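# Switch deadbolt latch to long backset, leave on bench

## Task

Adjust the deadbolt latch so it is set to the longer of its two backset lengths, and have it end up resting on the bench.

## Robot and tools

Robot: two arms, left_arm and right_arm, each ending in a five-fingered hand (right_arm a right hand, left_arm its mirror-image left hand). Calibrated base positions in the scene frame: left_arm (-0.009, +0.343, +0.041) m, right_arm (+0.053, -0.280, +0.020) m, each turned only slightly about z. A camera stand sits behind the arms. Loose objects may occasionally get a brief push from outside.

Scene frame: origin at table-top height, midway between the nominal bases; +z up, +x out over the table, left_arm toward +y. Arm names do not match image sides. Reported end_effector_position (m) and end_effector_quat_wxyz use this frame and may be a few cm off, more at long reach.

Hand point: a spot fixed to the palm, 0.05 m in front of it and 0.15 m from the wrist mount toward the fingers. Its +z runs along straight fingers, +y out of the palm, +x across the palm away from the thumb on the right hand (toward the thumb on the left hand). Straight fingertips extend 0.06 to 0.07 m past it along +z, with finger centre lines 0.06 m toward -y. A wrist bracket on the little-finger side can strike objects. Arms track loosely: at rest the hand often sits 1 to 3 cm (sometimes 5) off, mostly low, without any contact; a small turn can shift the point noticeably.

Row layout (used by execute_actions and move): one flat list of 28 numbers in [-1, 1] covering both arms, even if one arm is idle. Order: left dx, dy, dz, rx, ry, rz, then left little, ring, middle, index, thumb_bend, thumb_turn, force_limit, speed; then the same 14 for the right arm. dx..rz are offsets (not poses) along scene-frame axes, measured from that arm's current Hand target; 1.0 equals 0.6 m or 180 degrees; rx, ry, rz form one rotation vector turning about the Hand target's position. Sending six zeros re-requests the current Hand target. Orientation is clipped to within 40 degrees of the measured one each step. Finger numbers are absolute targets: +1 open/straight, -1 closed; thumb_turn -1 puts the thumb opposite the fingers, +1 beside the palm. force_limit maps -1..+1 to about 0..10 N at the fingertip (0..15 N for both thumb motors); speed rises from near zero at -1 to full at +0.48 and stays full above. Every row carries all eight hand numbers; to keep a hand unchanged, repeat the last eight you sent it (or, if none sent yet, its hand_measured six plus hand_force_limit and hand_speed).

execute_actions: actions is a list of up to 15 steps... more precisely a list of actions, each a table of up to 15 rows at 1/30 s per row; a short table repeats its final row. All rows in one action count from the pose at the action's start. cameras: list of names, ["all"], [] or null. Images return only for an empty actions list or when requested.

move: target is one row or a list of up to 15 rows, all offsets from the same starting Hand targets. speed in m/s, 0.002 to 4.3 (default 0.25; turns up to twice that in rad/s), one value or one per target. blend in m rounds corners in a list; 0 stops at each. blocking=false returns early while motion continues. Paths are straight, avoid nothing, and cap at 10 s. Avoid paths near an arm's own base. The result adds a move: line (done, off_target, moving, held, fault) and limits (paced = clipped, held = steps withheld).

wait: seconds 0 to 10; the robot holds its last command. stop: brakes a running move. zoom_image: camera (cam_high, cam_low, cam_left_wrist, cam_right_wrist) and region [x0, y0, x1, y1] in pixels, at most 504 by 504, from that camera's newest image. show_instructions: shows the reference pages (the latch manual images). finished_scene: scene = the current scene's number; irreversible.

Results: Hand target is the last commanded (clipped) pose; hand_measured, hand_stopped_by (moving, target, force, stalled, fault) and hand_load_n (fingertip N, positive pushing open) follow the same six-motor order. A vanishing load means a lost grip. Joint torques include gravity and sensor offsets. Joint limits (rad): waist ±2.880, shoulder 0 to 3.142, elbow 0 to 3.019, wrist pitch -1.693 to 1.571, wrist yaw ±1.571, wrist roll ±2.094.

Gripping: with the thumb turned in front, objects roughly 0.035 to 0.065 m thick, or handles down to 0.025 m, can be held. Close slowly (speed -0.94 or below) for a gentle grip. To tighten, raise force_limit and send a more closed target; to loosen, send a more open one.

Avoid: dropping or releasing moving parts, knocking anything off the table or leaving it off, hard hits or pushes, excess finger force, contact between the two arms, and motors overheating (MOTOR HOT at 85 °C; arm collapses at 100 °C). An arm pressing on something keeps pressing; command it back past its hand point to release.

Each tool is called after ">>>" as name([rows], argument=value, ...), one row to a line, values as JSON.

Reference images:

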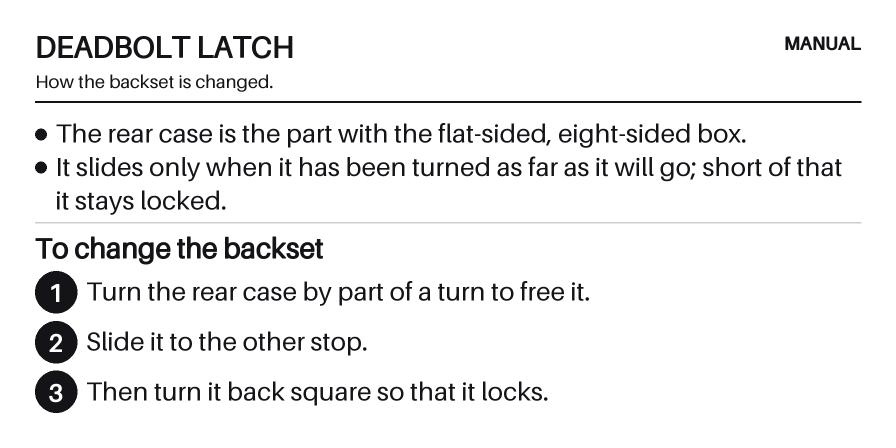

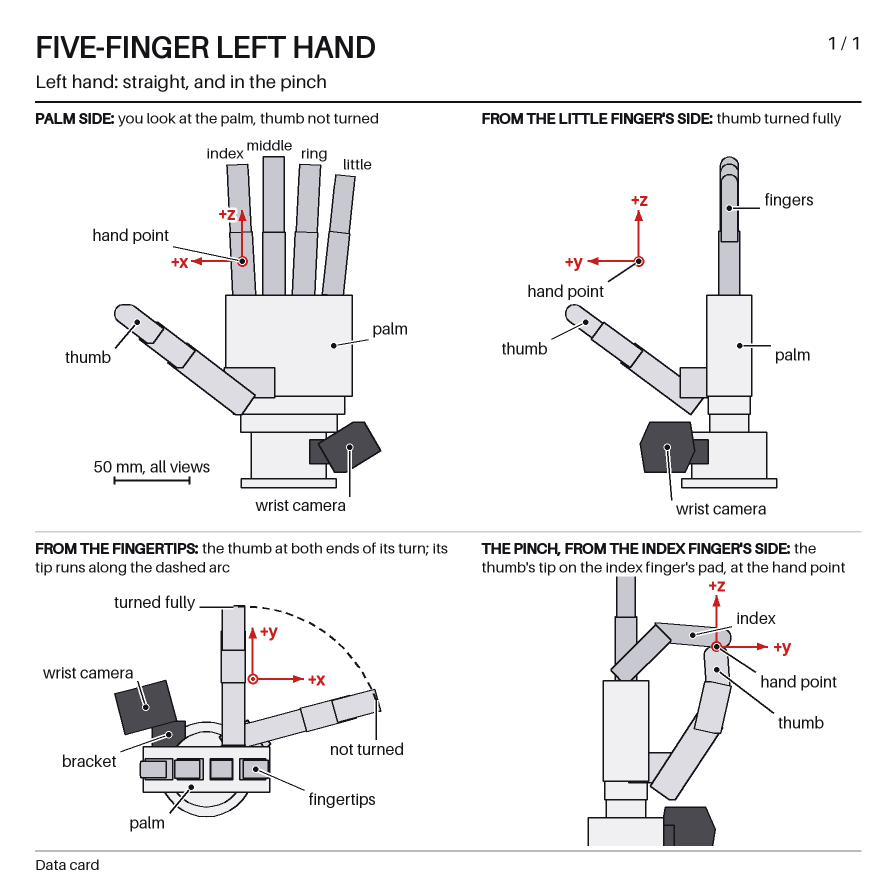

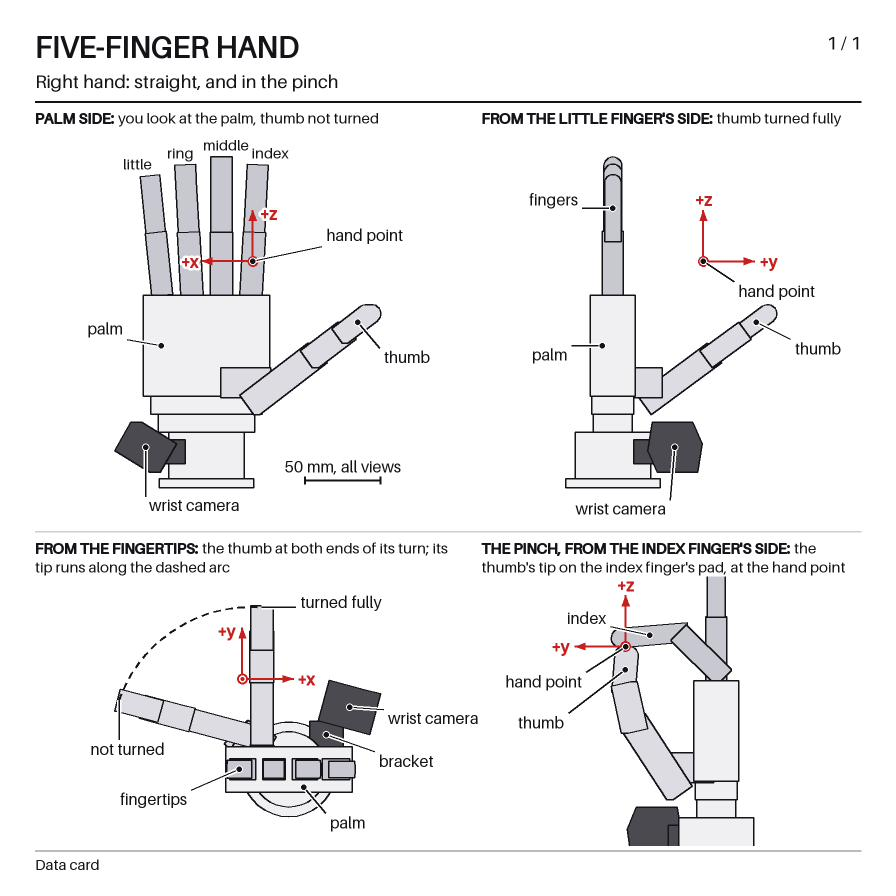

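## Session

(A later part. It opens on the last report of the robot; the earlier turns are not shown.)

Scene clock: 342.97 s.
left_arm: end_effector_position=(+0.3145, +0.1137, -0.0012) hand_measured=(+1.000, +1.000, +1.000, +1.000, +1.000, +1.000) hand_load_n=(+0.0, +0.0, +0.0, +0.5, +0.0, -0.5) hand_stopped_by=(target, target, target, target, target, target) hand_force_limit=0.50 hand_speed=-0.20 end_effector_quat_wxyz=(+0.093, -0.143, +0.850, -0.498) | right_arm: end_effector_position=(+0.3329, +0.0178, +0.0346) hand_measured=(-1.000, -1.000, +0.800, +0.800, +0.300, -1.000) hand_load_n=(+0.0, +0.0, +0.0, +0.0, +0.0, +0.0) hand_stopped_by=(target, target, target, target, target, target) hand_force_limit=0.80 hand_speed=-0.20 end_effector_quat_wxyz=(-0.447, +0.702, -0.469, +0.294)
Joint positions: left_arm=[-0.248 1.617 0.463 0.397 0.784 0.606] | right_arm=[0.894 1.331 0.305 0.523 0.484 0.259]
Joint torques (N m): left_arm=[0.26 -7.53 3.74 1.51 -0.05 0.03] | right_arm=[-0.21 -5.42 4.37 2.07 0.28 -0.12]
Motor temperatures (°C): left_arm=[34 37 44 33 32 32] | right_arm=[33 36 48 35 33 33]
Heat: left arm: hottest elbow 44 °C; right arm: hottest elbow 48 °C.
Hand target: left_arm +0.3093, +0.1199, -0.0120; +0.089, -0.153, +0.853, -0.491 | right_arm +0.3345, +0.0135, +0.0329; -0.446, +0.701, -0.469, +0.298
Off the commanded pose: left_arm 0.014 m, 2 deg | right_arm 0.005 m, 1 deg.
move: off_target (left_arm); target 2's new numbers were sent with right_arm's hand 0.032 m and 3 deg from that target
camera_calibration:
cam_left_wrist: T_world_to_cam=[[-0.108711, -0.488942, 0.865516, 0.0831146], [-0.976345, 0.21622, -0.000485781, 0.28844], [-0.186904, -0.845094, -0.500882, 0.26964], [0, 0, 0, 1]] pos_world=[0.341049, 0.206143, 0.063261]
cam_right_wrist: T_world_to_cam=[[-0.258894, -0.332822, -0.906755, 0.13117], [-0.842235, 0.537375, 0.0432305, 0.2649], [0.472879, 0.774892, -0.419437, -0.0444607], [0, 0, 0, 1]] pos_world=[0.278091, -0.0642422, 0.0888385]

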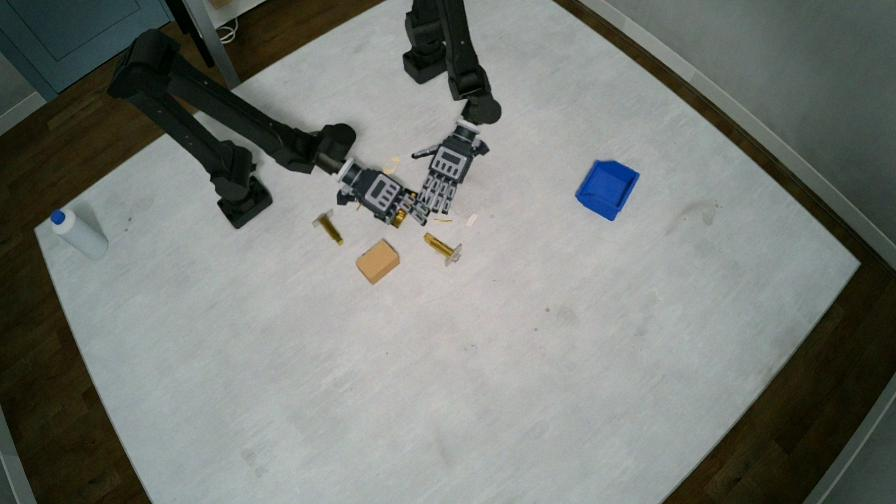

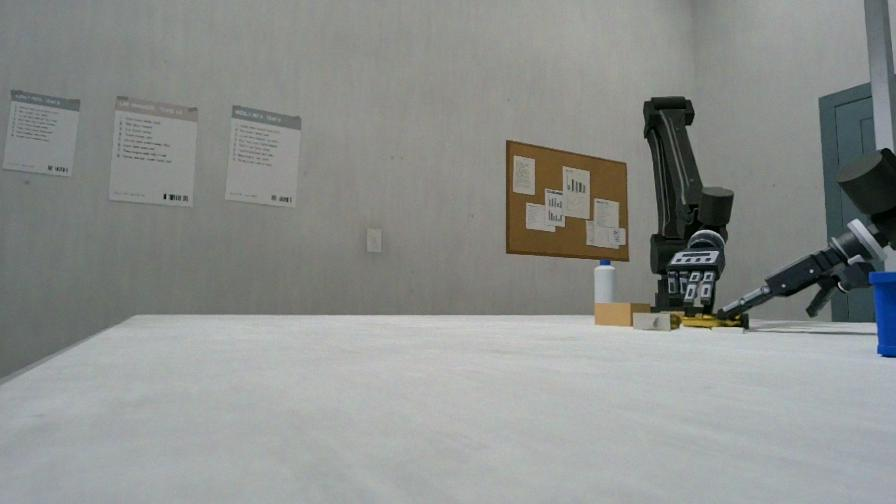

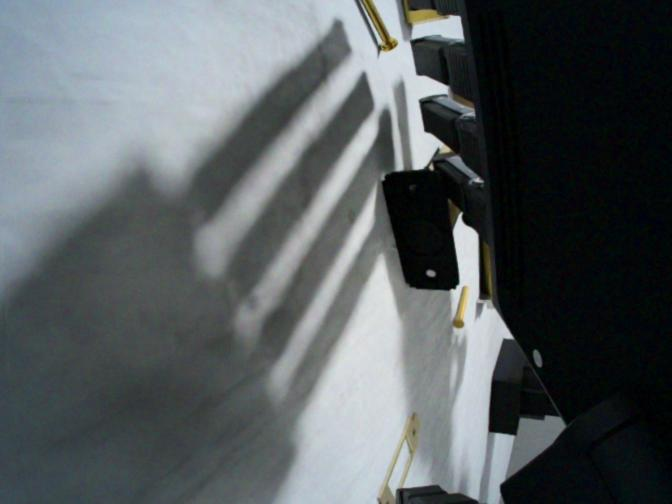

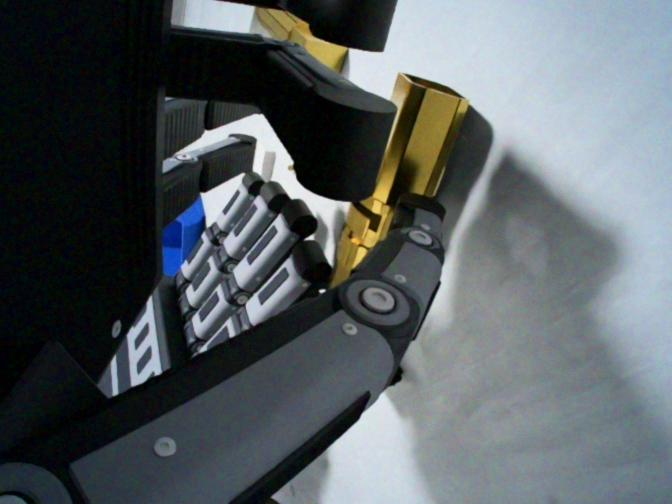

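>>> move([
  [0,0,0,0,0,0,1,1,1,1,1,1,0.5,-0.2,0.0143,-0.0142,0.06,0,0,0,-1,-1,0.8,0.8,0.3,-1,0.8,-0.2],
  [0,0,0,0,0,0,1,1,1,1,1,1,0.5,-0.2,0.0093,-0.0108,-0.019,0,0,0,-1,-1,0.8,0.8,0.3,-1,0.8,-0.2],
], speed=[0.15,0.1], cameras=["all"])

>>> zoom_image(camera="cam_high", region=[375, 180, 435, 240])

>>> zoom_image(camera="cam_low", region=[660, 265, 760, 335])

>>> zoom_image(camera="cam_right_wrist", region=[200, 100, 500, 400])

Scene clock: 349.53 s.
left_arm: end_effector_position=(+0.3145, +0.1137, -0.0012) hand_measured=(+1.000, +1.000, +1.000, +1.000, +1.000, +1.000) hand_load_n=(+0.0, +0.0, +0.0, +0.5, +0.0, -0.5) hand_stopped_by=(target, target, target, target, target, target) hand_force_limit=0.50 hand_speed=-0.20 end_effector_quat_wxyz=(+0.093, -0.143, +0.850, -0.498) | right_arm: end_effector_position=(+0.3412, +0.0095, +0.0237) hand_measured=(-1.000, -1.000, +0.800, +0.800, +0.300, -1.000) hand_load_n=(+0.0, +0.0, +0.0, +0.0, +0.0, +0.0) hand_stopped_by=(target, target, target, target, target, target) hand_force_limit=0.80 hand_speed=-0.20 end_effector_quat_wxyz=(-0.447, +0.701, -0.471, +0.295)
Joint positions: left_arm=[-0.248 1.617 0.463 0.397 0.784 0.606] | right_arm=[0.853 1.384 0.292 0.599 0.453 0.239]
Joint torques (N m): left_arm=[0.38 -7.65 3.7 1.54 -0.05 0.03] | right_arm=[0.38 -5.48 3.92 2.14 0.33 -0.11]
Heat: left arm: hottest elbow 43 °C; right arm: hottest elbow 47 °C.
Hand target: left_arm +0.3093, +0.1199, -0.0120; +0.089, -0.153, +0.853, -0.491 | right_arm +0.3401, +0.0070, +0.0215; -0.446, +0.701, -0.469, +0.298
Off the commanded pose: left_arm 0.014 m, 2 deg | right_arm 0.003 m, 0 deg.
move: off_target (left_arm)
camera_calibration:
cam_left_wrist: T_world_to_cam=[[-0.108711, -0.488942, 0.865516, 0.0831146], [-0.976345, 0.21622, -0.000485781, 0.28844], [-0.186904, -0.845094, -0.500882, 0.26964], [0, 0, 0, 1]] pos_world=[0.341049, 0.206143, 0.063261]
cam_right_wrist: T_world_to_cam=[[-0.259809, -0.330757, -0.907248, 0.120855], [-0.83918, 0.542179, 0.0426535, 0.27574], [0.477783, 0.772426, -0.418428, -0.048146], [0, 0, 0, 1]] pos_world=[0.285798, -0.0723378, 0.0777384]

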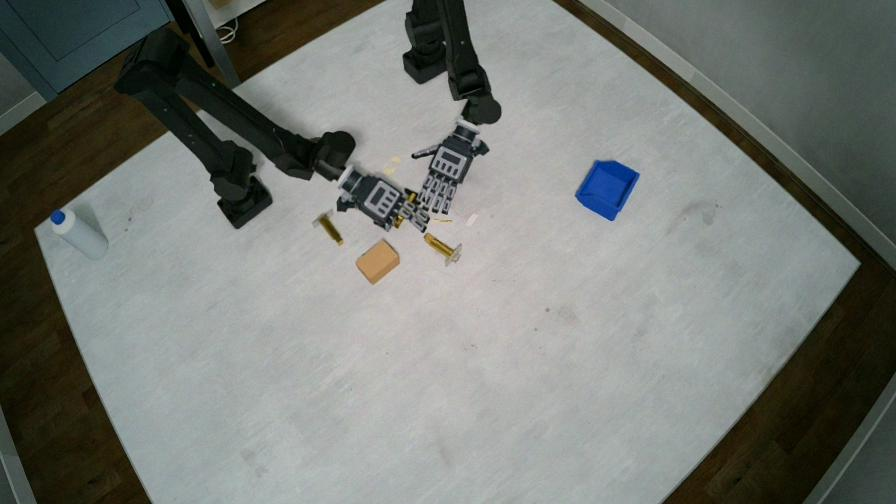

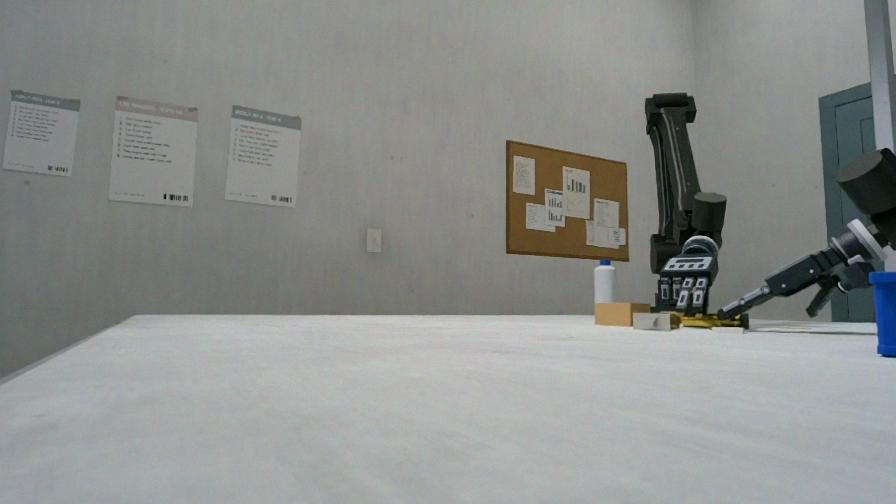

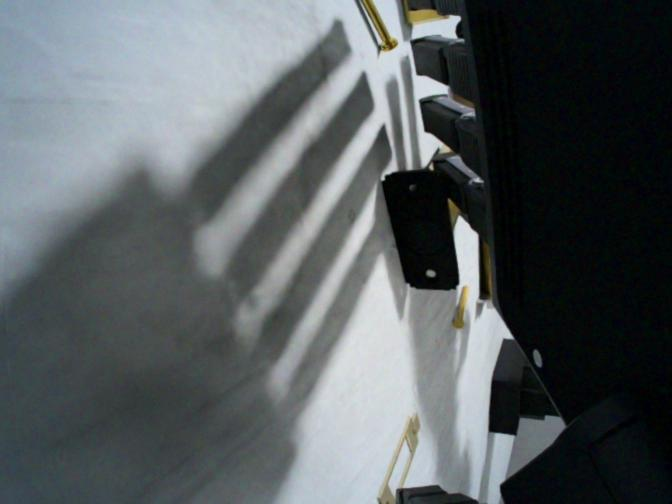

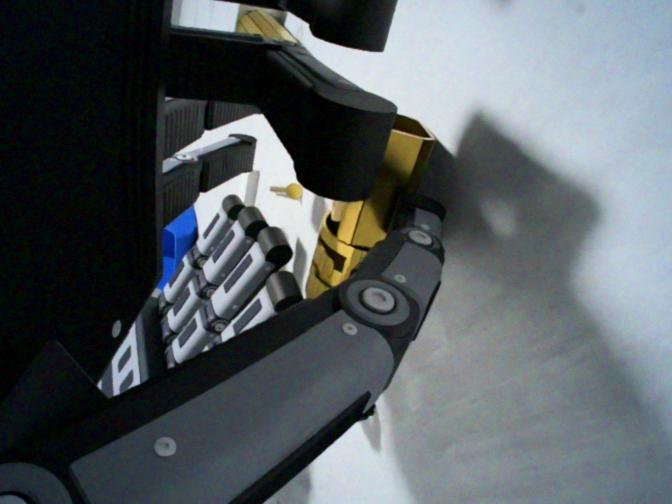

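Scaled by 8.400 from the camera's 896x504 image, which has a finer 1280x720 frame.

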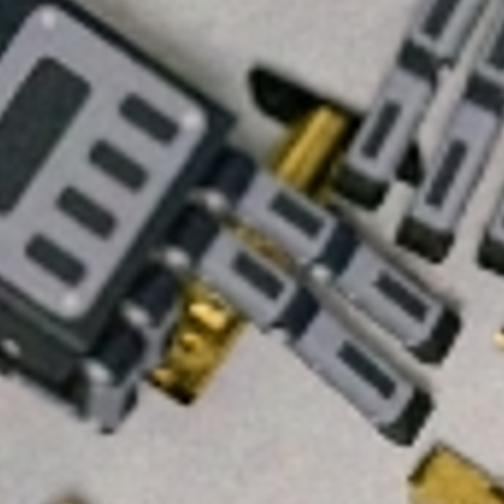

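Scaled by 5.040 from the camera's 896x504 image, which has a finer 1280x720 frame.

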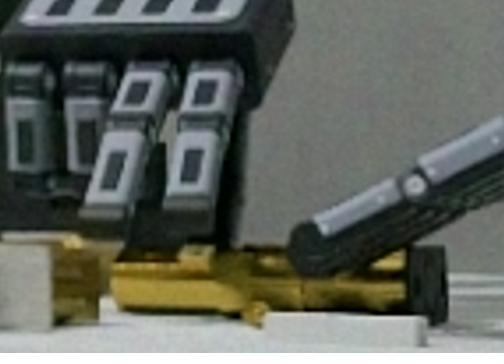

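Scaled by 1.680 from the camera's 672x504 image, which has a finer 960x720 frame.

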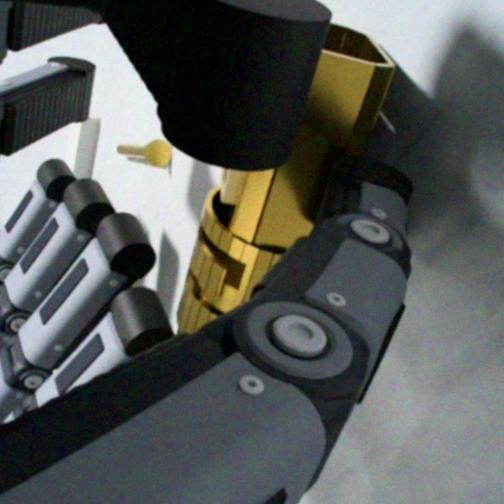

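>>> execute_actions([
  [[0,0,0,0,0,0,1,1,1,1,1,1,0.5,-0.2,0,0,0,0,0,0,-1,-1,-0.1,-0.1,0.0,-1,-0.6,-0.7]],
  [[0,0,0,0,0,0,1,1,1,1,1,1,0.5,-0.2,0,0,0,0,0,0,-1,-1,-0.1,-0.1,0.0,-1,-0.6,-0.7]],
  [[0,0,0,0,0,0,1,1,1,1,1,1,0.5,-0.2,0,0,0,0,0,0,-1,-1,-0.1,-0.1,0.0,-1,-0.6,-0.7]],
], cameras=["cam_high","cam_right_wrist"])

Scene clock: 351.73 s.
left_arm: end_effector_position=(+0.3145, +0.1139, -0.0017) hand_measured=(+1.000, +1.000, +1.000, +1.000, +1.000, +1.000) hand_load_n=(+0.0, +0.0, +0.0, +0.0, +0.0, +0.0) hand_stopped_by=(target, target, target, target, target, target) hand_force_limit=0.50 hand_speed=-0.20 end_effector_quat_wxyz=(+0.093, -0.144, +0.850, -0.497) | right_arm: end_effector_position=(+0.3412, +0.0095, +0.0237) hand_measured=(-1.000, -1.000, +0.112, +0.112, +0.002, -1.000) hand_load_n=(+0.0, +0.0, +5.5, +4.0, +2.5, +1.0) hand_stopped_by=(target, target, force, force, target, target) hand_force_limit=-0.60 hand_speed=-0.70 end_effector_quat_wxyz=(-0.447, +0.701, -0.471, +0.295)
Joint positions: left_arm=[-0.248 1.618 0.463 0.397 0.782 0.606] | right_arm=[0.853 1.384 0.292 0.6 0.453 0.239]
Joint torques (N m): left_arm=[0.32 -7.71 3.71 1.55 0.03 0.03] | right_arm=[0.5 -5.48 3.9 2.09 0.34 -0.11]
Heat: left arm: hottest elbow 43 °C; right arm: hottest elbow 47 °C.
Hand target: left_arm +0.3092, +0.1199, -0.0120; +0.089, -0.153, +0.853, -0.491 | right_arm +0.3400, +0.0070, +0.0215; -0.446, +0.701, -0.469, +0.298
Off the commanded pose: left_arm 0.013 m, 1 deg | right_arm 0.004 m, 0 deg.
Step readings (end_effector_position of left_arm | right_arm):
0: (+0.3145, +0.1137, -0.0012) | (+0.3412, +0.0095, +0.0237)
1: (+0.3145, +0.1137, -0.0012) | (+0.3412, +0.0095, +0.0237)
2: (+0.3145, +0.1137, -0.0012) | (+0.3412, +0.0095, +0.0237)
4: (+0.3145, +0.1137, -0.0012) | (+0.3412, +0.0095, +0.0237)
8: (+0.3146, +0.1138, -0.0012) | (+0.3412, +0.0095, +0.0237)
15: (+0.3146, +0.1139, -0.0014) | (+0.3412, +0.0095, +0.0237)
16: (+0.3146, +0.1139, -0.0014) | (+0.3412, +0.0095, +0.0237)
17: (+0.3145, +0.1139, -0.0016) | (+0.3412, +0.0095, +0.0237)
19: (+0.3146, +0.1139, -0.0016) | (+0.3412, +0.0095, +0.0237)
23: (+0.3145, +0.1139, -0.0017) | (+0.3412, +0.0095, +0.0237)
30: (+0.3145, +0.1139, -0.0017) | (+0.3412, +0.0095, +0.0237)
31: (+0.3145, +0.1139, -0.0017) | (+0.3412, +0.0095, +0.0237)
32: (+0.3145, +0.1139, -0.0017) | (+0.3412, +0.0095, +0.0237)
34: (+0.3145, +0.1139, -0.0017) | (+0.3412, +0.0095, +0.0237)
38: (+0.3145, +0.1139, -0.0017) | (+0.3412, +0.0095, +0.0237)
45: (+0.3145, +0.1139, -0.0017) | (+0.3412, +0.0095, +0.0237)
camera_calibration:
cam_right_wrist: T_world_to_cam=[[-0.259653, -0.3305, -0.907386, 0.120989], [-0.839171, 0.542193, 0.0426482, 0.275765], [0.477883, 0.772526, -0.418128, -0.0482737], [0, 0, 0, 1]] pos_world=[0.285898, -0.0722379, 0.0778386]
Images, in order (width x height): cam_high 896x504, cam_right_wrist 672x504.

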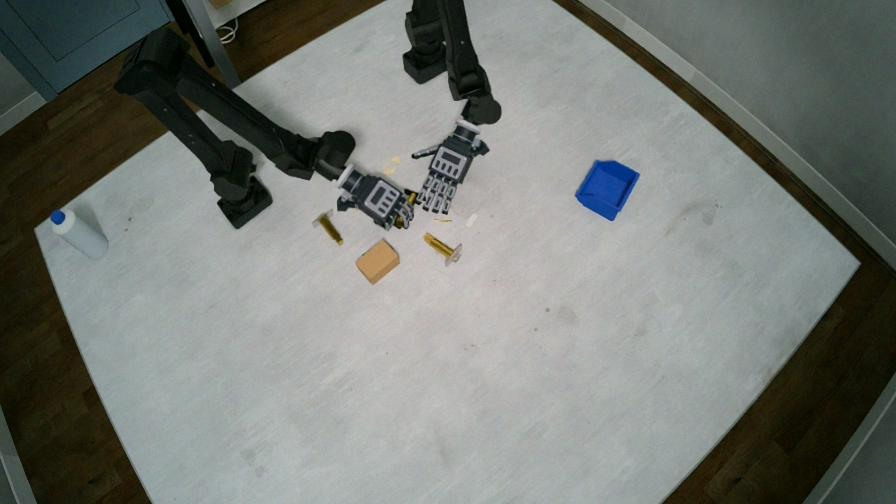

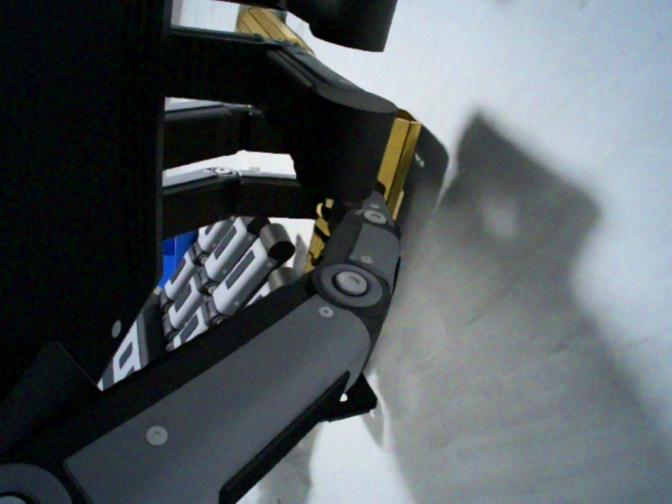

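>>> execute_actions([
  [[0,0,0,0,0,0,1,1,1,1,1,1,0.5,-0.2,0,0,0,0,0,0,-1,-1,-0.3,-0.3,-0.3,-1,-0.2,-0.88]],
  [[0,0,0,0,0,0,1,1,1,1,1,1,0.5,-0.2,0,0,0,0,0,0,-1,-1,-0.3,-0.3,-0.3,-1,-0.2,-0.88]],
  [[0,0,0,0,0,0,1,1,1,1,1,1,0.5,-0.2,0,0,0,0,0,0,-1,-1,-0.5,-0.5,-0.5,-1,0.7,-0.9]],
  [[0,0,0,0,0,0,1,1,1,1,1,1,0.5,-0.2,0,0,0,0,0,0,-1,-1,-0.5,-0.5,-0.5,-1,0.7,-0.9]],
], cameras=["cam_low","cam_right_wrist"])

>>> zoom_image(camera="cam_low", region=[660, 265, 760, 335])

Scene clock: 357.43 s.
left_arm: end_effector_position=(+0.3153, +0.1148, -0.0018) hand_measured=(+1.000, +1.000, +1.000, +1.000, +1.000, +1.000) hand_load_n=(-0.5, +0.0, +0.0, +0.0, +0.0, +0.0) hand_stopped_by=(target, target, target, target, target, target) hand_force_limit=0.50 hand_speed=-0.20 end_effector_quat_wxyz=(+0.094, -0.145, +0.850, -0.497) | right_arm: end_effector_position=(+0.3413, +0.0096, +0.0239) hand_measured=(-1.000, -1.000, +0.106, +0.104, -0.500, -1.000) hand_load_n=(+0.0, +0.0, +0.0, +0.0, +0.0, +0.0) hand_stopped_by=(target, target, force, force, target, target) hand_force_limit=0.70 hand_speed=-0.90 end_effector_quat_wxyz=(-0.447, +0.700, -0.471, +0.295)
Joint positions: left_arm=[-0.245 1.618 0.463 0.398 0.781 0.606] | right_arm=[0.853 1.384 0.292 0.6 0.453 0.239]
Joint torques (N m): left_arm=[0.21 -7.77 3.77 1.55 0.07 0.03] | right_arm=[0.44 -5.54 3.9 2.02 0.33 -0.11]
Heat: left arm: hottest elbow 42 °C; right arm: hottest elbow 46 °C.
Hand target: left_arm +0.3096, +0.1199, -0.0118; +0.089, -0.153, +0.853, -0.491 | right_arm +0.3400, +0.0071, +0.0215; -0.446, +0.701, -0.469, +0.298
Off the commanded pose: left_arm 0.013 m, 1 deg | right_arm 0.004 m, 0 deg.
Step readings (end_effector_position of left_arm | right_arm):
0: (+0.3145, +0.1139, -0.0017) | (+0.3412, +0.0095, +0.0237)
1: (+0.3145, +0.1139, -0.0017) | (+0.3412, +0.0095, +0.0237)
2: (+0.3145, +0.1139, -0.0017) | (+0.3412, +0.0095, +0.0237)
4: (+0.3145, +0.1139, -0.0017) | (+0.3412, +0.0095, +0.0237)
8: (+0.3147, +0.1141, -0.0018) | (+0.3412, +0.0095, +0.0237)
15: (+0.3148, +0.1142, -0.0018) | (+0.3412, +0.0095, +0.0237)
16: (+0.3148, +0.1142, -0.0018) | (+0.3412, +0.0095, +0.0237)
17: (+0.3148, +0.1142, -0.0018) | (+0.3412, +0.0095, +0.0237)
19: (+0.3148, +0.1142, -0.0018) | (+0.3412, +0.0095, +0.0237)
23: (+0.3148, +0.1142, -0.0018) | (+0.3412, +0.0095, +0.0237)
30: (+0.3148, +0.1142, -0.0018) | (+0.3412, +0.0095, +0.0237)
31: (+0.3148, +0.1142, -0.0018) | (+0.3412, +0.0095, +0.0237)
32: (+0.3148, +0.1142, -0.0018) | (+0.3412, +0.0095, +0.0237)
34: (+0.3148, +0.1142, -0.0018) | (+0.3412, +0.0095, +0.0237)
38: (+0.3148, +0.1143, -0.0018) | (+0.3412, +0.0095, +0.0237)
45: (+0.3152, +0.1147, -0.0018) | (+0.3412, +0.0095, +0.0237)
46: (+0.3153, +0.1147, -0.0018) | (+0.3412, +0.0095, +0.0237)
47: (+0.3153, +0.1147, -0.0018) | (+0.3412, +0.0095, +0.0237)
49: (+0.3153, +0.1147, -0.0018) | (+0.3412, +0.0095, +0.0237)
53: (+0.3153, +0.1148, -0.0018) | (+0.3412, +0.0095, +0.0237)
60: (+0.3153, +0.1148, -0.0018) | (+0.3413, +0.0096, +0.0239)
camera_calibration:
cam_right_wrist: T_world_to_cam=[[-0.259183, -0.329952, -0.90772, 0.121011], [-0.839213, 0.542135, 0.0425583, 0.275775], [0.478065, 0.772801, -0.417412, -0.0483193], [0, 0, 0, 1]] pos_world=[0.285898, -0.0722382, 0.077939]
Images, in order (width x height): cam_low 896x504, cam_right_wrist 672x504.

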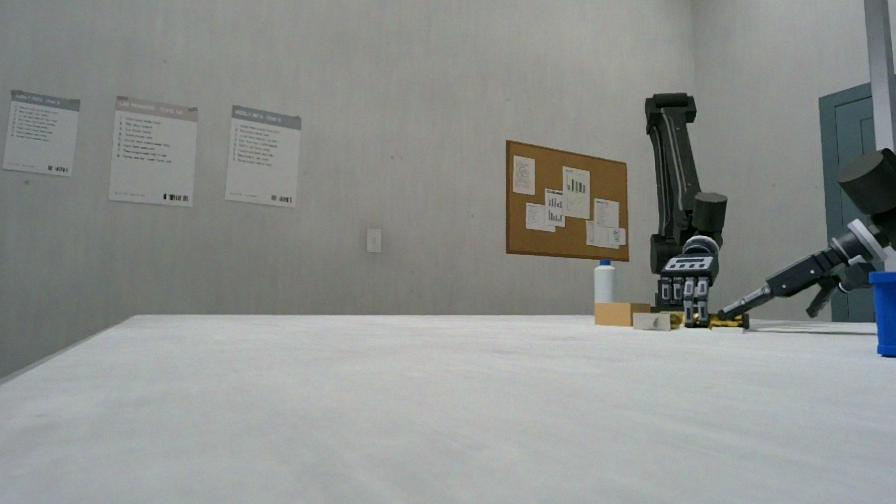

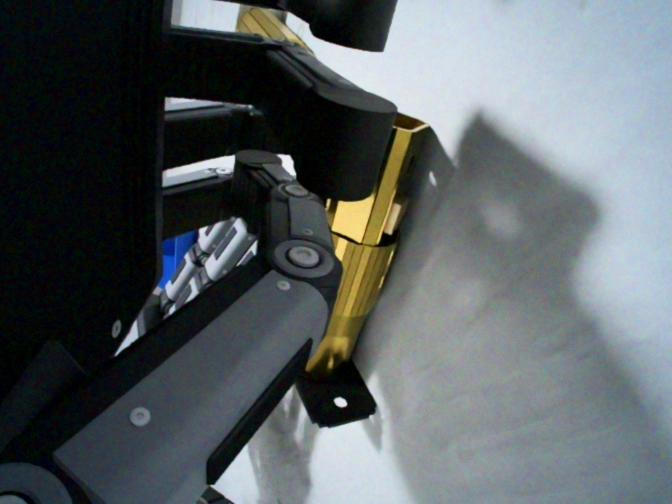

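Scaled by 5.040 from the camera's 896x504 image, which has a finer 1280x720 frame.

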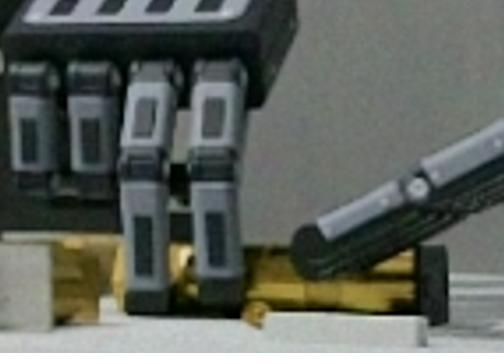

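>>> zoom_image(camera="cam_right_wrist", region=[270, 90, 490, 440])

Scaled by 1.440 from the camera's 672x504 image, which has a finer 960x720 frame.

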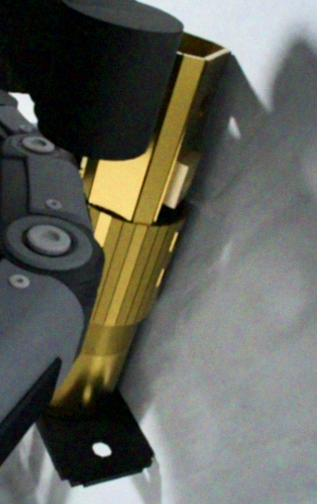

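>>> wait(seconds=0.1, cameras=["all"])

>>> zoom_image(camera="cam_left_wrist", region=[340, 120, 520, 320])

>>> zoom_image(camera="cam_high", region=[375, 180, 435, 240])

>>> zoom_image(camera="cam_low", region=[675, 295, 755, 335])

Scene clock: 359.93 s.
left_arm: end_effector_position=(+0.3153, +0.1148, -0.0018) hand_measured=(+1.000, +1.000, +1.000, +1.000, +1.000, +1.000) hand_load_n=(+0.0, +0.0, +0.0, +0.0, +0.0, -0.5) hand_stopped_by=(target, target, target, target, target, target) hand_force_limit=0.50 hand_speed=-0.20 end_effector_quat_wxyz=(+0.094, -0.145, +0.850, -0.497) | right_arm: end_effector_position=(+0.3413, +0.0096, +0.0239) hand_measured=(-1.000, -1.000, +0.106, +0.104, -0.500, -1.000) hand_load_n=(+0.0, +0.0, +0.0, +0.0, +0.0, +0.0) hand_stopped_by=(target, target, force, force, target, target) hand_force_limit=0.70 hand_speed=-0.90 end_effector_quat_wxyz=(-0.447, +0.700, -0.471, +0.295)
Joint positions: left_arm=[-0.245 1.618 0.463 0.398 0.781 0.606] | right_arm=[0.853 1.384 0.292 0.6 0.453 0.239]
Joint torques (N m): left_arm=[0.09 -7.65 3.75 1.51 0.07 0.03] | right_arm=[0.44 -5.48 3.9 2.04 0.33 -0.11]
Heat: left arm: hottest elbow 42 °C; right arm: hottest elbow 46 °C.
Hand target: left_arm +0.3096, +0.1199, -0.0118; +0.089, -0.153, +0.853, -0.491 | right_arm +0.3400, +0.0071, +0.0215; -0.446, +0.701, -0.469, +0.298
Off the commanded pose: left_arm 0.013 m, 1 deg | right_arm 0.004 m, 0 deg.
wait: 0.10 s; at rest from the start
camera_calibration:
cam_left_wrist: T_world_to_cam=[[-0.106718, -0.491018, 0.864588, 0.0838034], [-0.977251, 0.212088, -0.000174614, 0.289848], [-0.183283, -0.844938, -0.502481, 0.269205], [0, 0, 0, 1]] pos_world=[0.341538, 0.207137, 0.0628657]
cam_right_wrist: T_world_to_cam=[[-0.259183, -0.329952, -0.90772, 0.121011], [-0.839213, 0.542135, 0.0425583, 0.275775], [0.478065, 0.772801, -0.417412, -0.0483193], [0, 0, 0, 1]] pos_world=[0.285898, -0.0722382, 0.077939]

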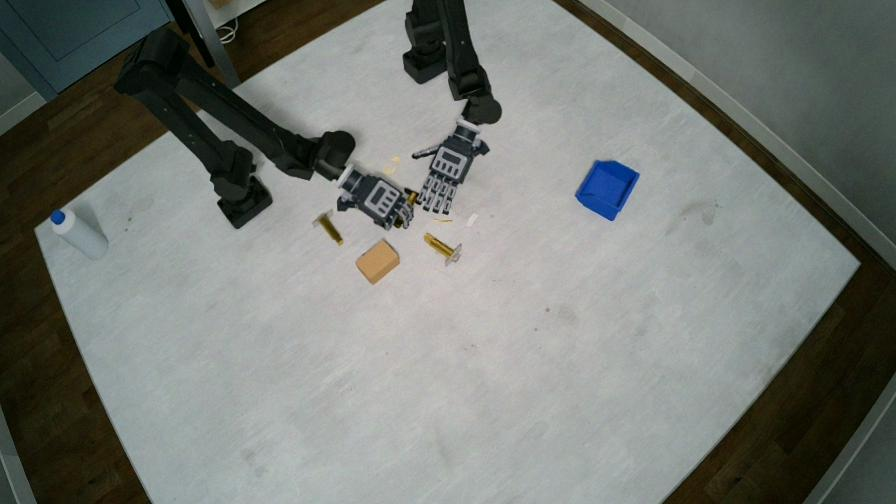

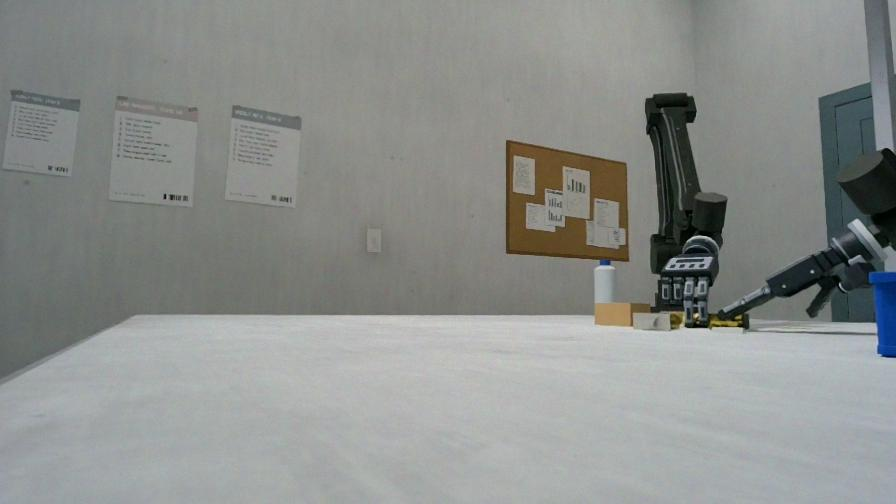

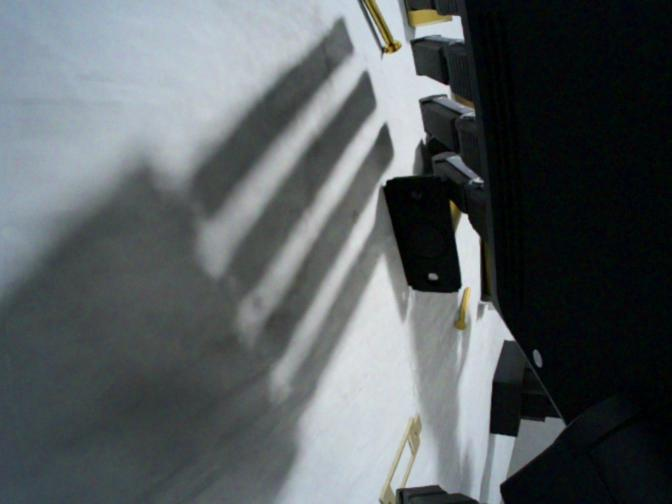

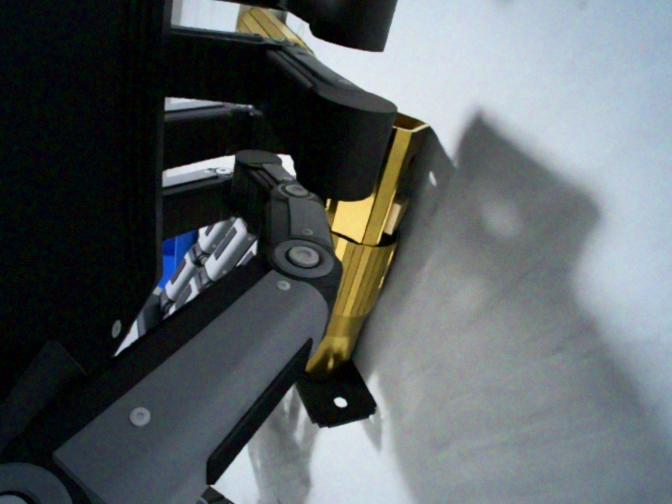

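Scaled by 2.520 from the camera's 672x504 image, which has a finer 960x720 frame.

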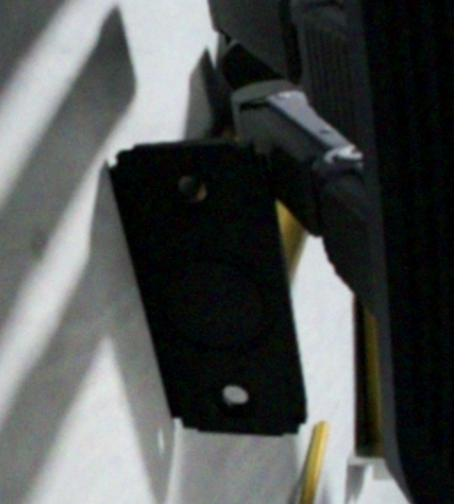

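Scaled by 8.400 from the camera's 896x504 image, which has a finer 1280x720 frame.

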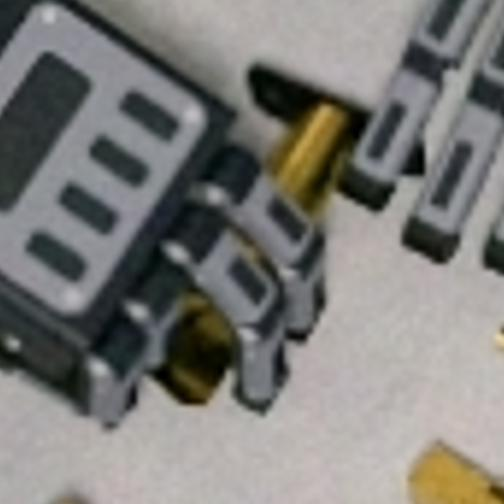

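Scaled by 6.300 from the camera's 896x504 image, which has a finer 1280x720 frame.

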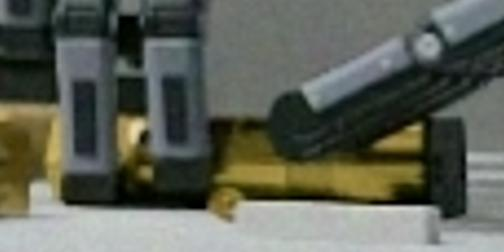

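>>> move([
  [0,0,0,0,0,0,1,1,1,1,1,1,0.5,-0.2,0,0,0,0,0,0,-1,-1,0.8,0.8,-0.5,-1,0.7,-0.2],
  [0,0,0,0,0,0,1,1,1,1,1,1,0.5,-0.2,0,-0.0083,0.1,0,0,0,-1,-1,0.8,0.8,-0.5,-1,0.7,-0.2],
  [0,0,0,0,0,0,1,1,1,1,1,1,0.5,-0.2,-0.1,-0.05,0.15,0,0,0,-1,-1,0.8,0.8,-0.5,-1,0.7,-0.2],
], speed=0.2, cameras=["all"])

>>> zoom_image(camera="cam_right_wrist", region=[200, 100, 500, 400])

>>> zoom_image(camera="cam_high", region=[375, 180, 435, 240])

>>> zoom_image(camera="cam_low", region=[675, 295, 755, 335])

Scene clock: 363.93 s.
left_arm: end_effector_position=(+0.3153, +0.1148, -0.0018) hand_measured=(+1.000, +1.000, +1.000, +1.000, +1.000, +1.000) hand_load_n=(+0.0, +0.0, -0.5, +0.5, +0.0, -0.5) hand_stopped_by=(target, target, target, target, target, target) hand_force_limit=0.50 hand_speed=-0.20 end_effector_quat_wxyz=(+0.094, -0.145, +0.850, -0.497) | right_arm: end_effector_position=(+0.2849, -0.0228, +0.1180) hand_measured=(-1.000, -1.000, +0.800, +0.800, -0.500, -1.000) hand_load_n=(+0.0, +0.0, +0.0, +0.0, +0.0, +0.0) hand_stopped_by=(target, target, target, target, target, target) hand_force_limit=0.70 hand_speed=-0.20 end_effector_quat_wxyz=(-0.452, +0.697, -0.468, +0.302)
Joint positions: left_arm=[-0.245 1.618 0.463 0.398 0.781 0.606] | right_arm=[0.985 0.755 0.292 -0.046 0.578 0.298]
Joint torques (N m): left_arm=[0.21 -7.77 3.75 1.51 0.07 0.03] | right_arm=[1.2 -1.14 7.35 0.92 0.39 0.1]
Heat: left arm: hottest elbow 42 °C; right arm: hottest elbow 46 °C.
Hand target: left_arm +0.3096, +0.1199, -0.0118; +0.089, -0.153, +0.853, -0.491 | right_arm +0.2801, -0.0230, +0.1114; -0.446, +0.701, -0.469, +0.298
Off the commanded pose: left_arm 0.013 m, 1 deg | right_arm 0.008 m, 1 deg.
move: off_target (left_arm)
camera_calibration:
cam_left_wrist: T_world_to_cam=[[-0.106718, -0.491018, 0.864588, 0.0838034], [-0.977251, 0.212088, -0.000174614, 0.289848], [-0.183283, -0.844938, -0.502481, 0.269205], [0, 0, 0, 1]] pos_world=[0.341538, 0.207137, 0.0628657]
cam_right_wrist: T_world_to_cam=[[-0.242484, -0.328776, -0.912747, 0.176875], [-0.838858, 0.54368, 0.0270183, 0.243778], [0.487359, 0.772217, -0.40763, 0.0391754], [0, 0, 0, 1]] pos_world=[0.228292, -0.104637, 0.170825]

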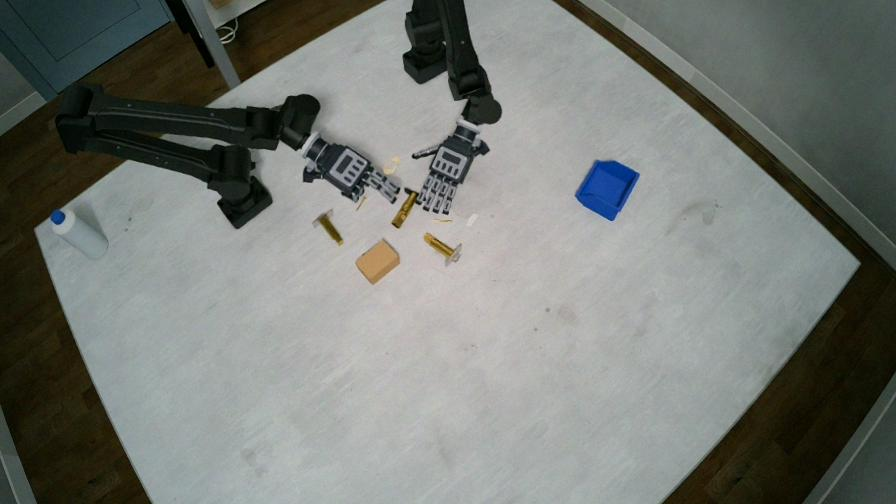

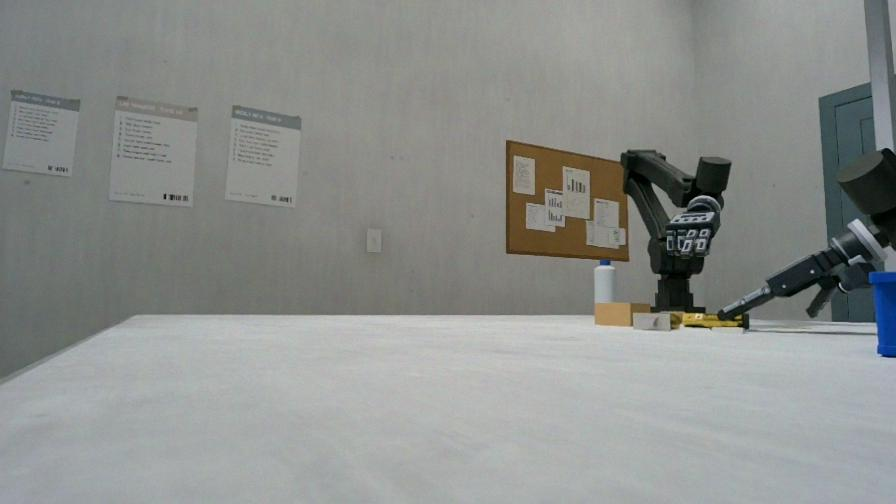

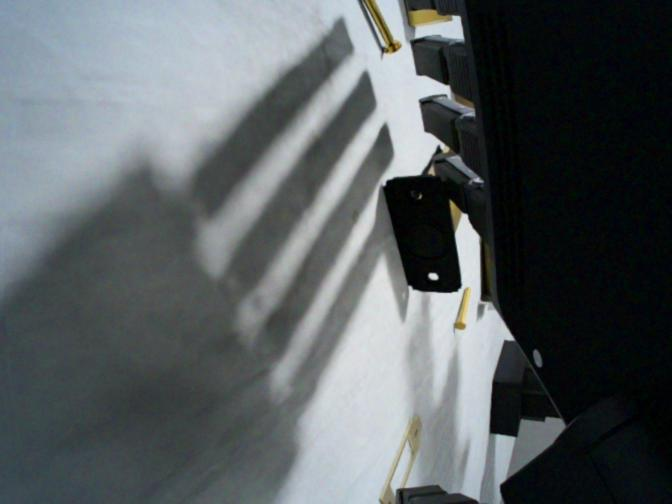

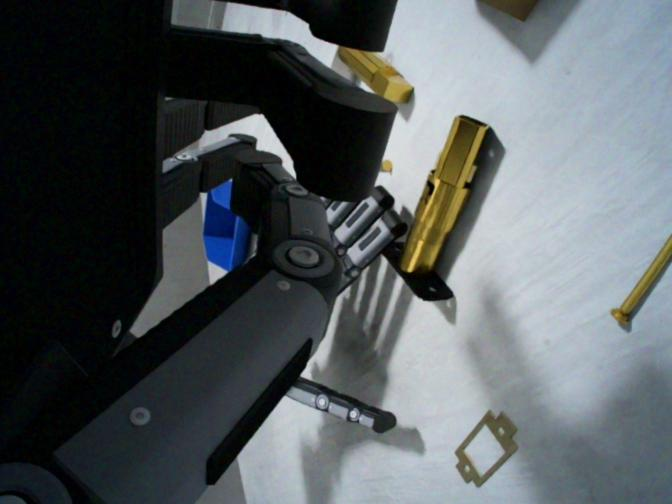

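Scaled by 1.680 from the camera's 672x504 image, which has a finer 960x720 frame.

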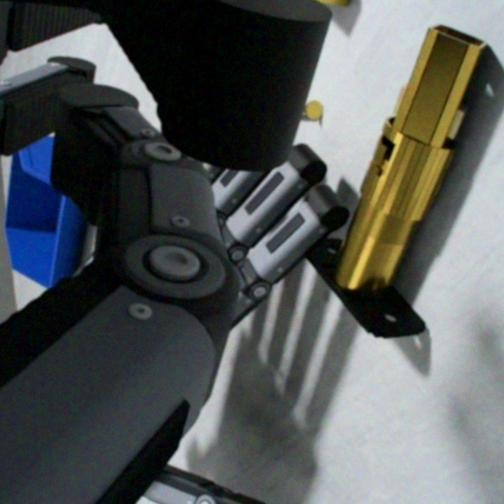

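Scaled by 8.400 from the camera's 896x504 image, which has a finer 1280x720 frame.

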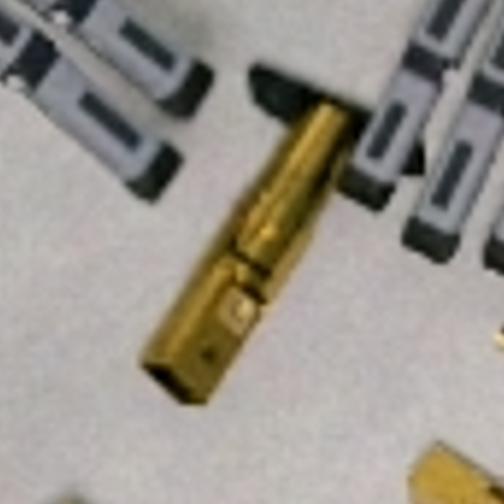

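Scaled by 6.300 from the camera's 896x504 image, which has a finer 1280x720 frame.

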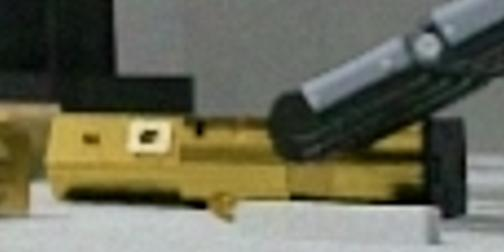

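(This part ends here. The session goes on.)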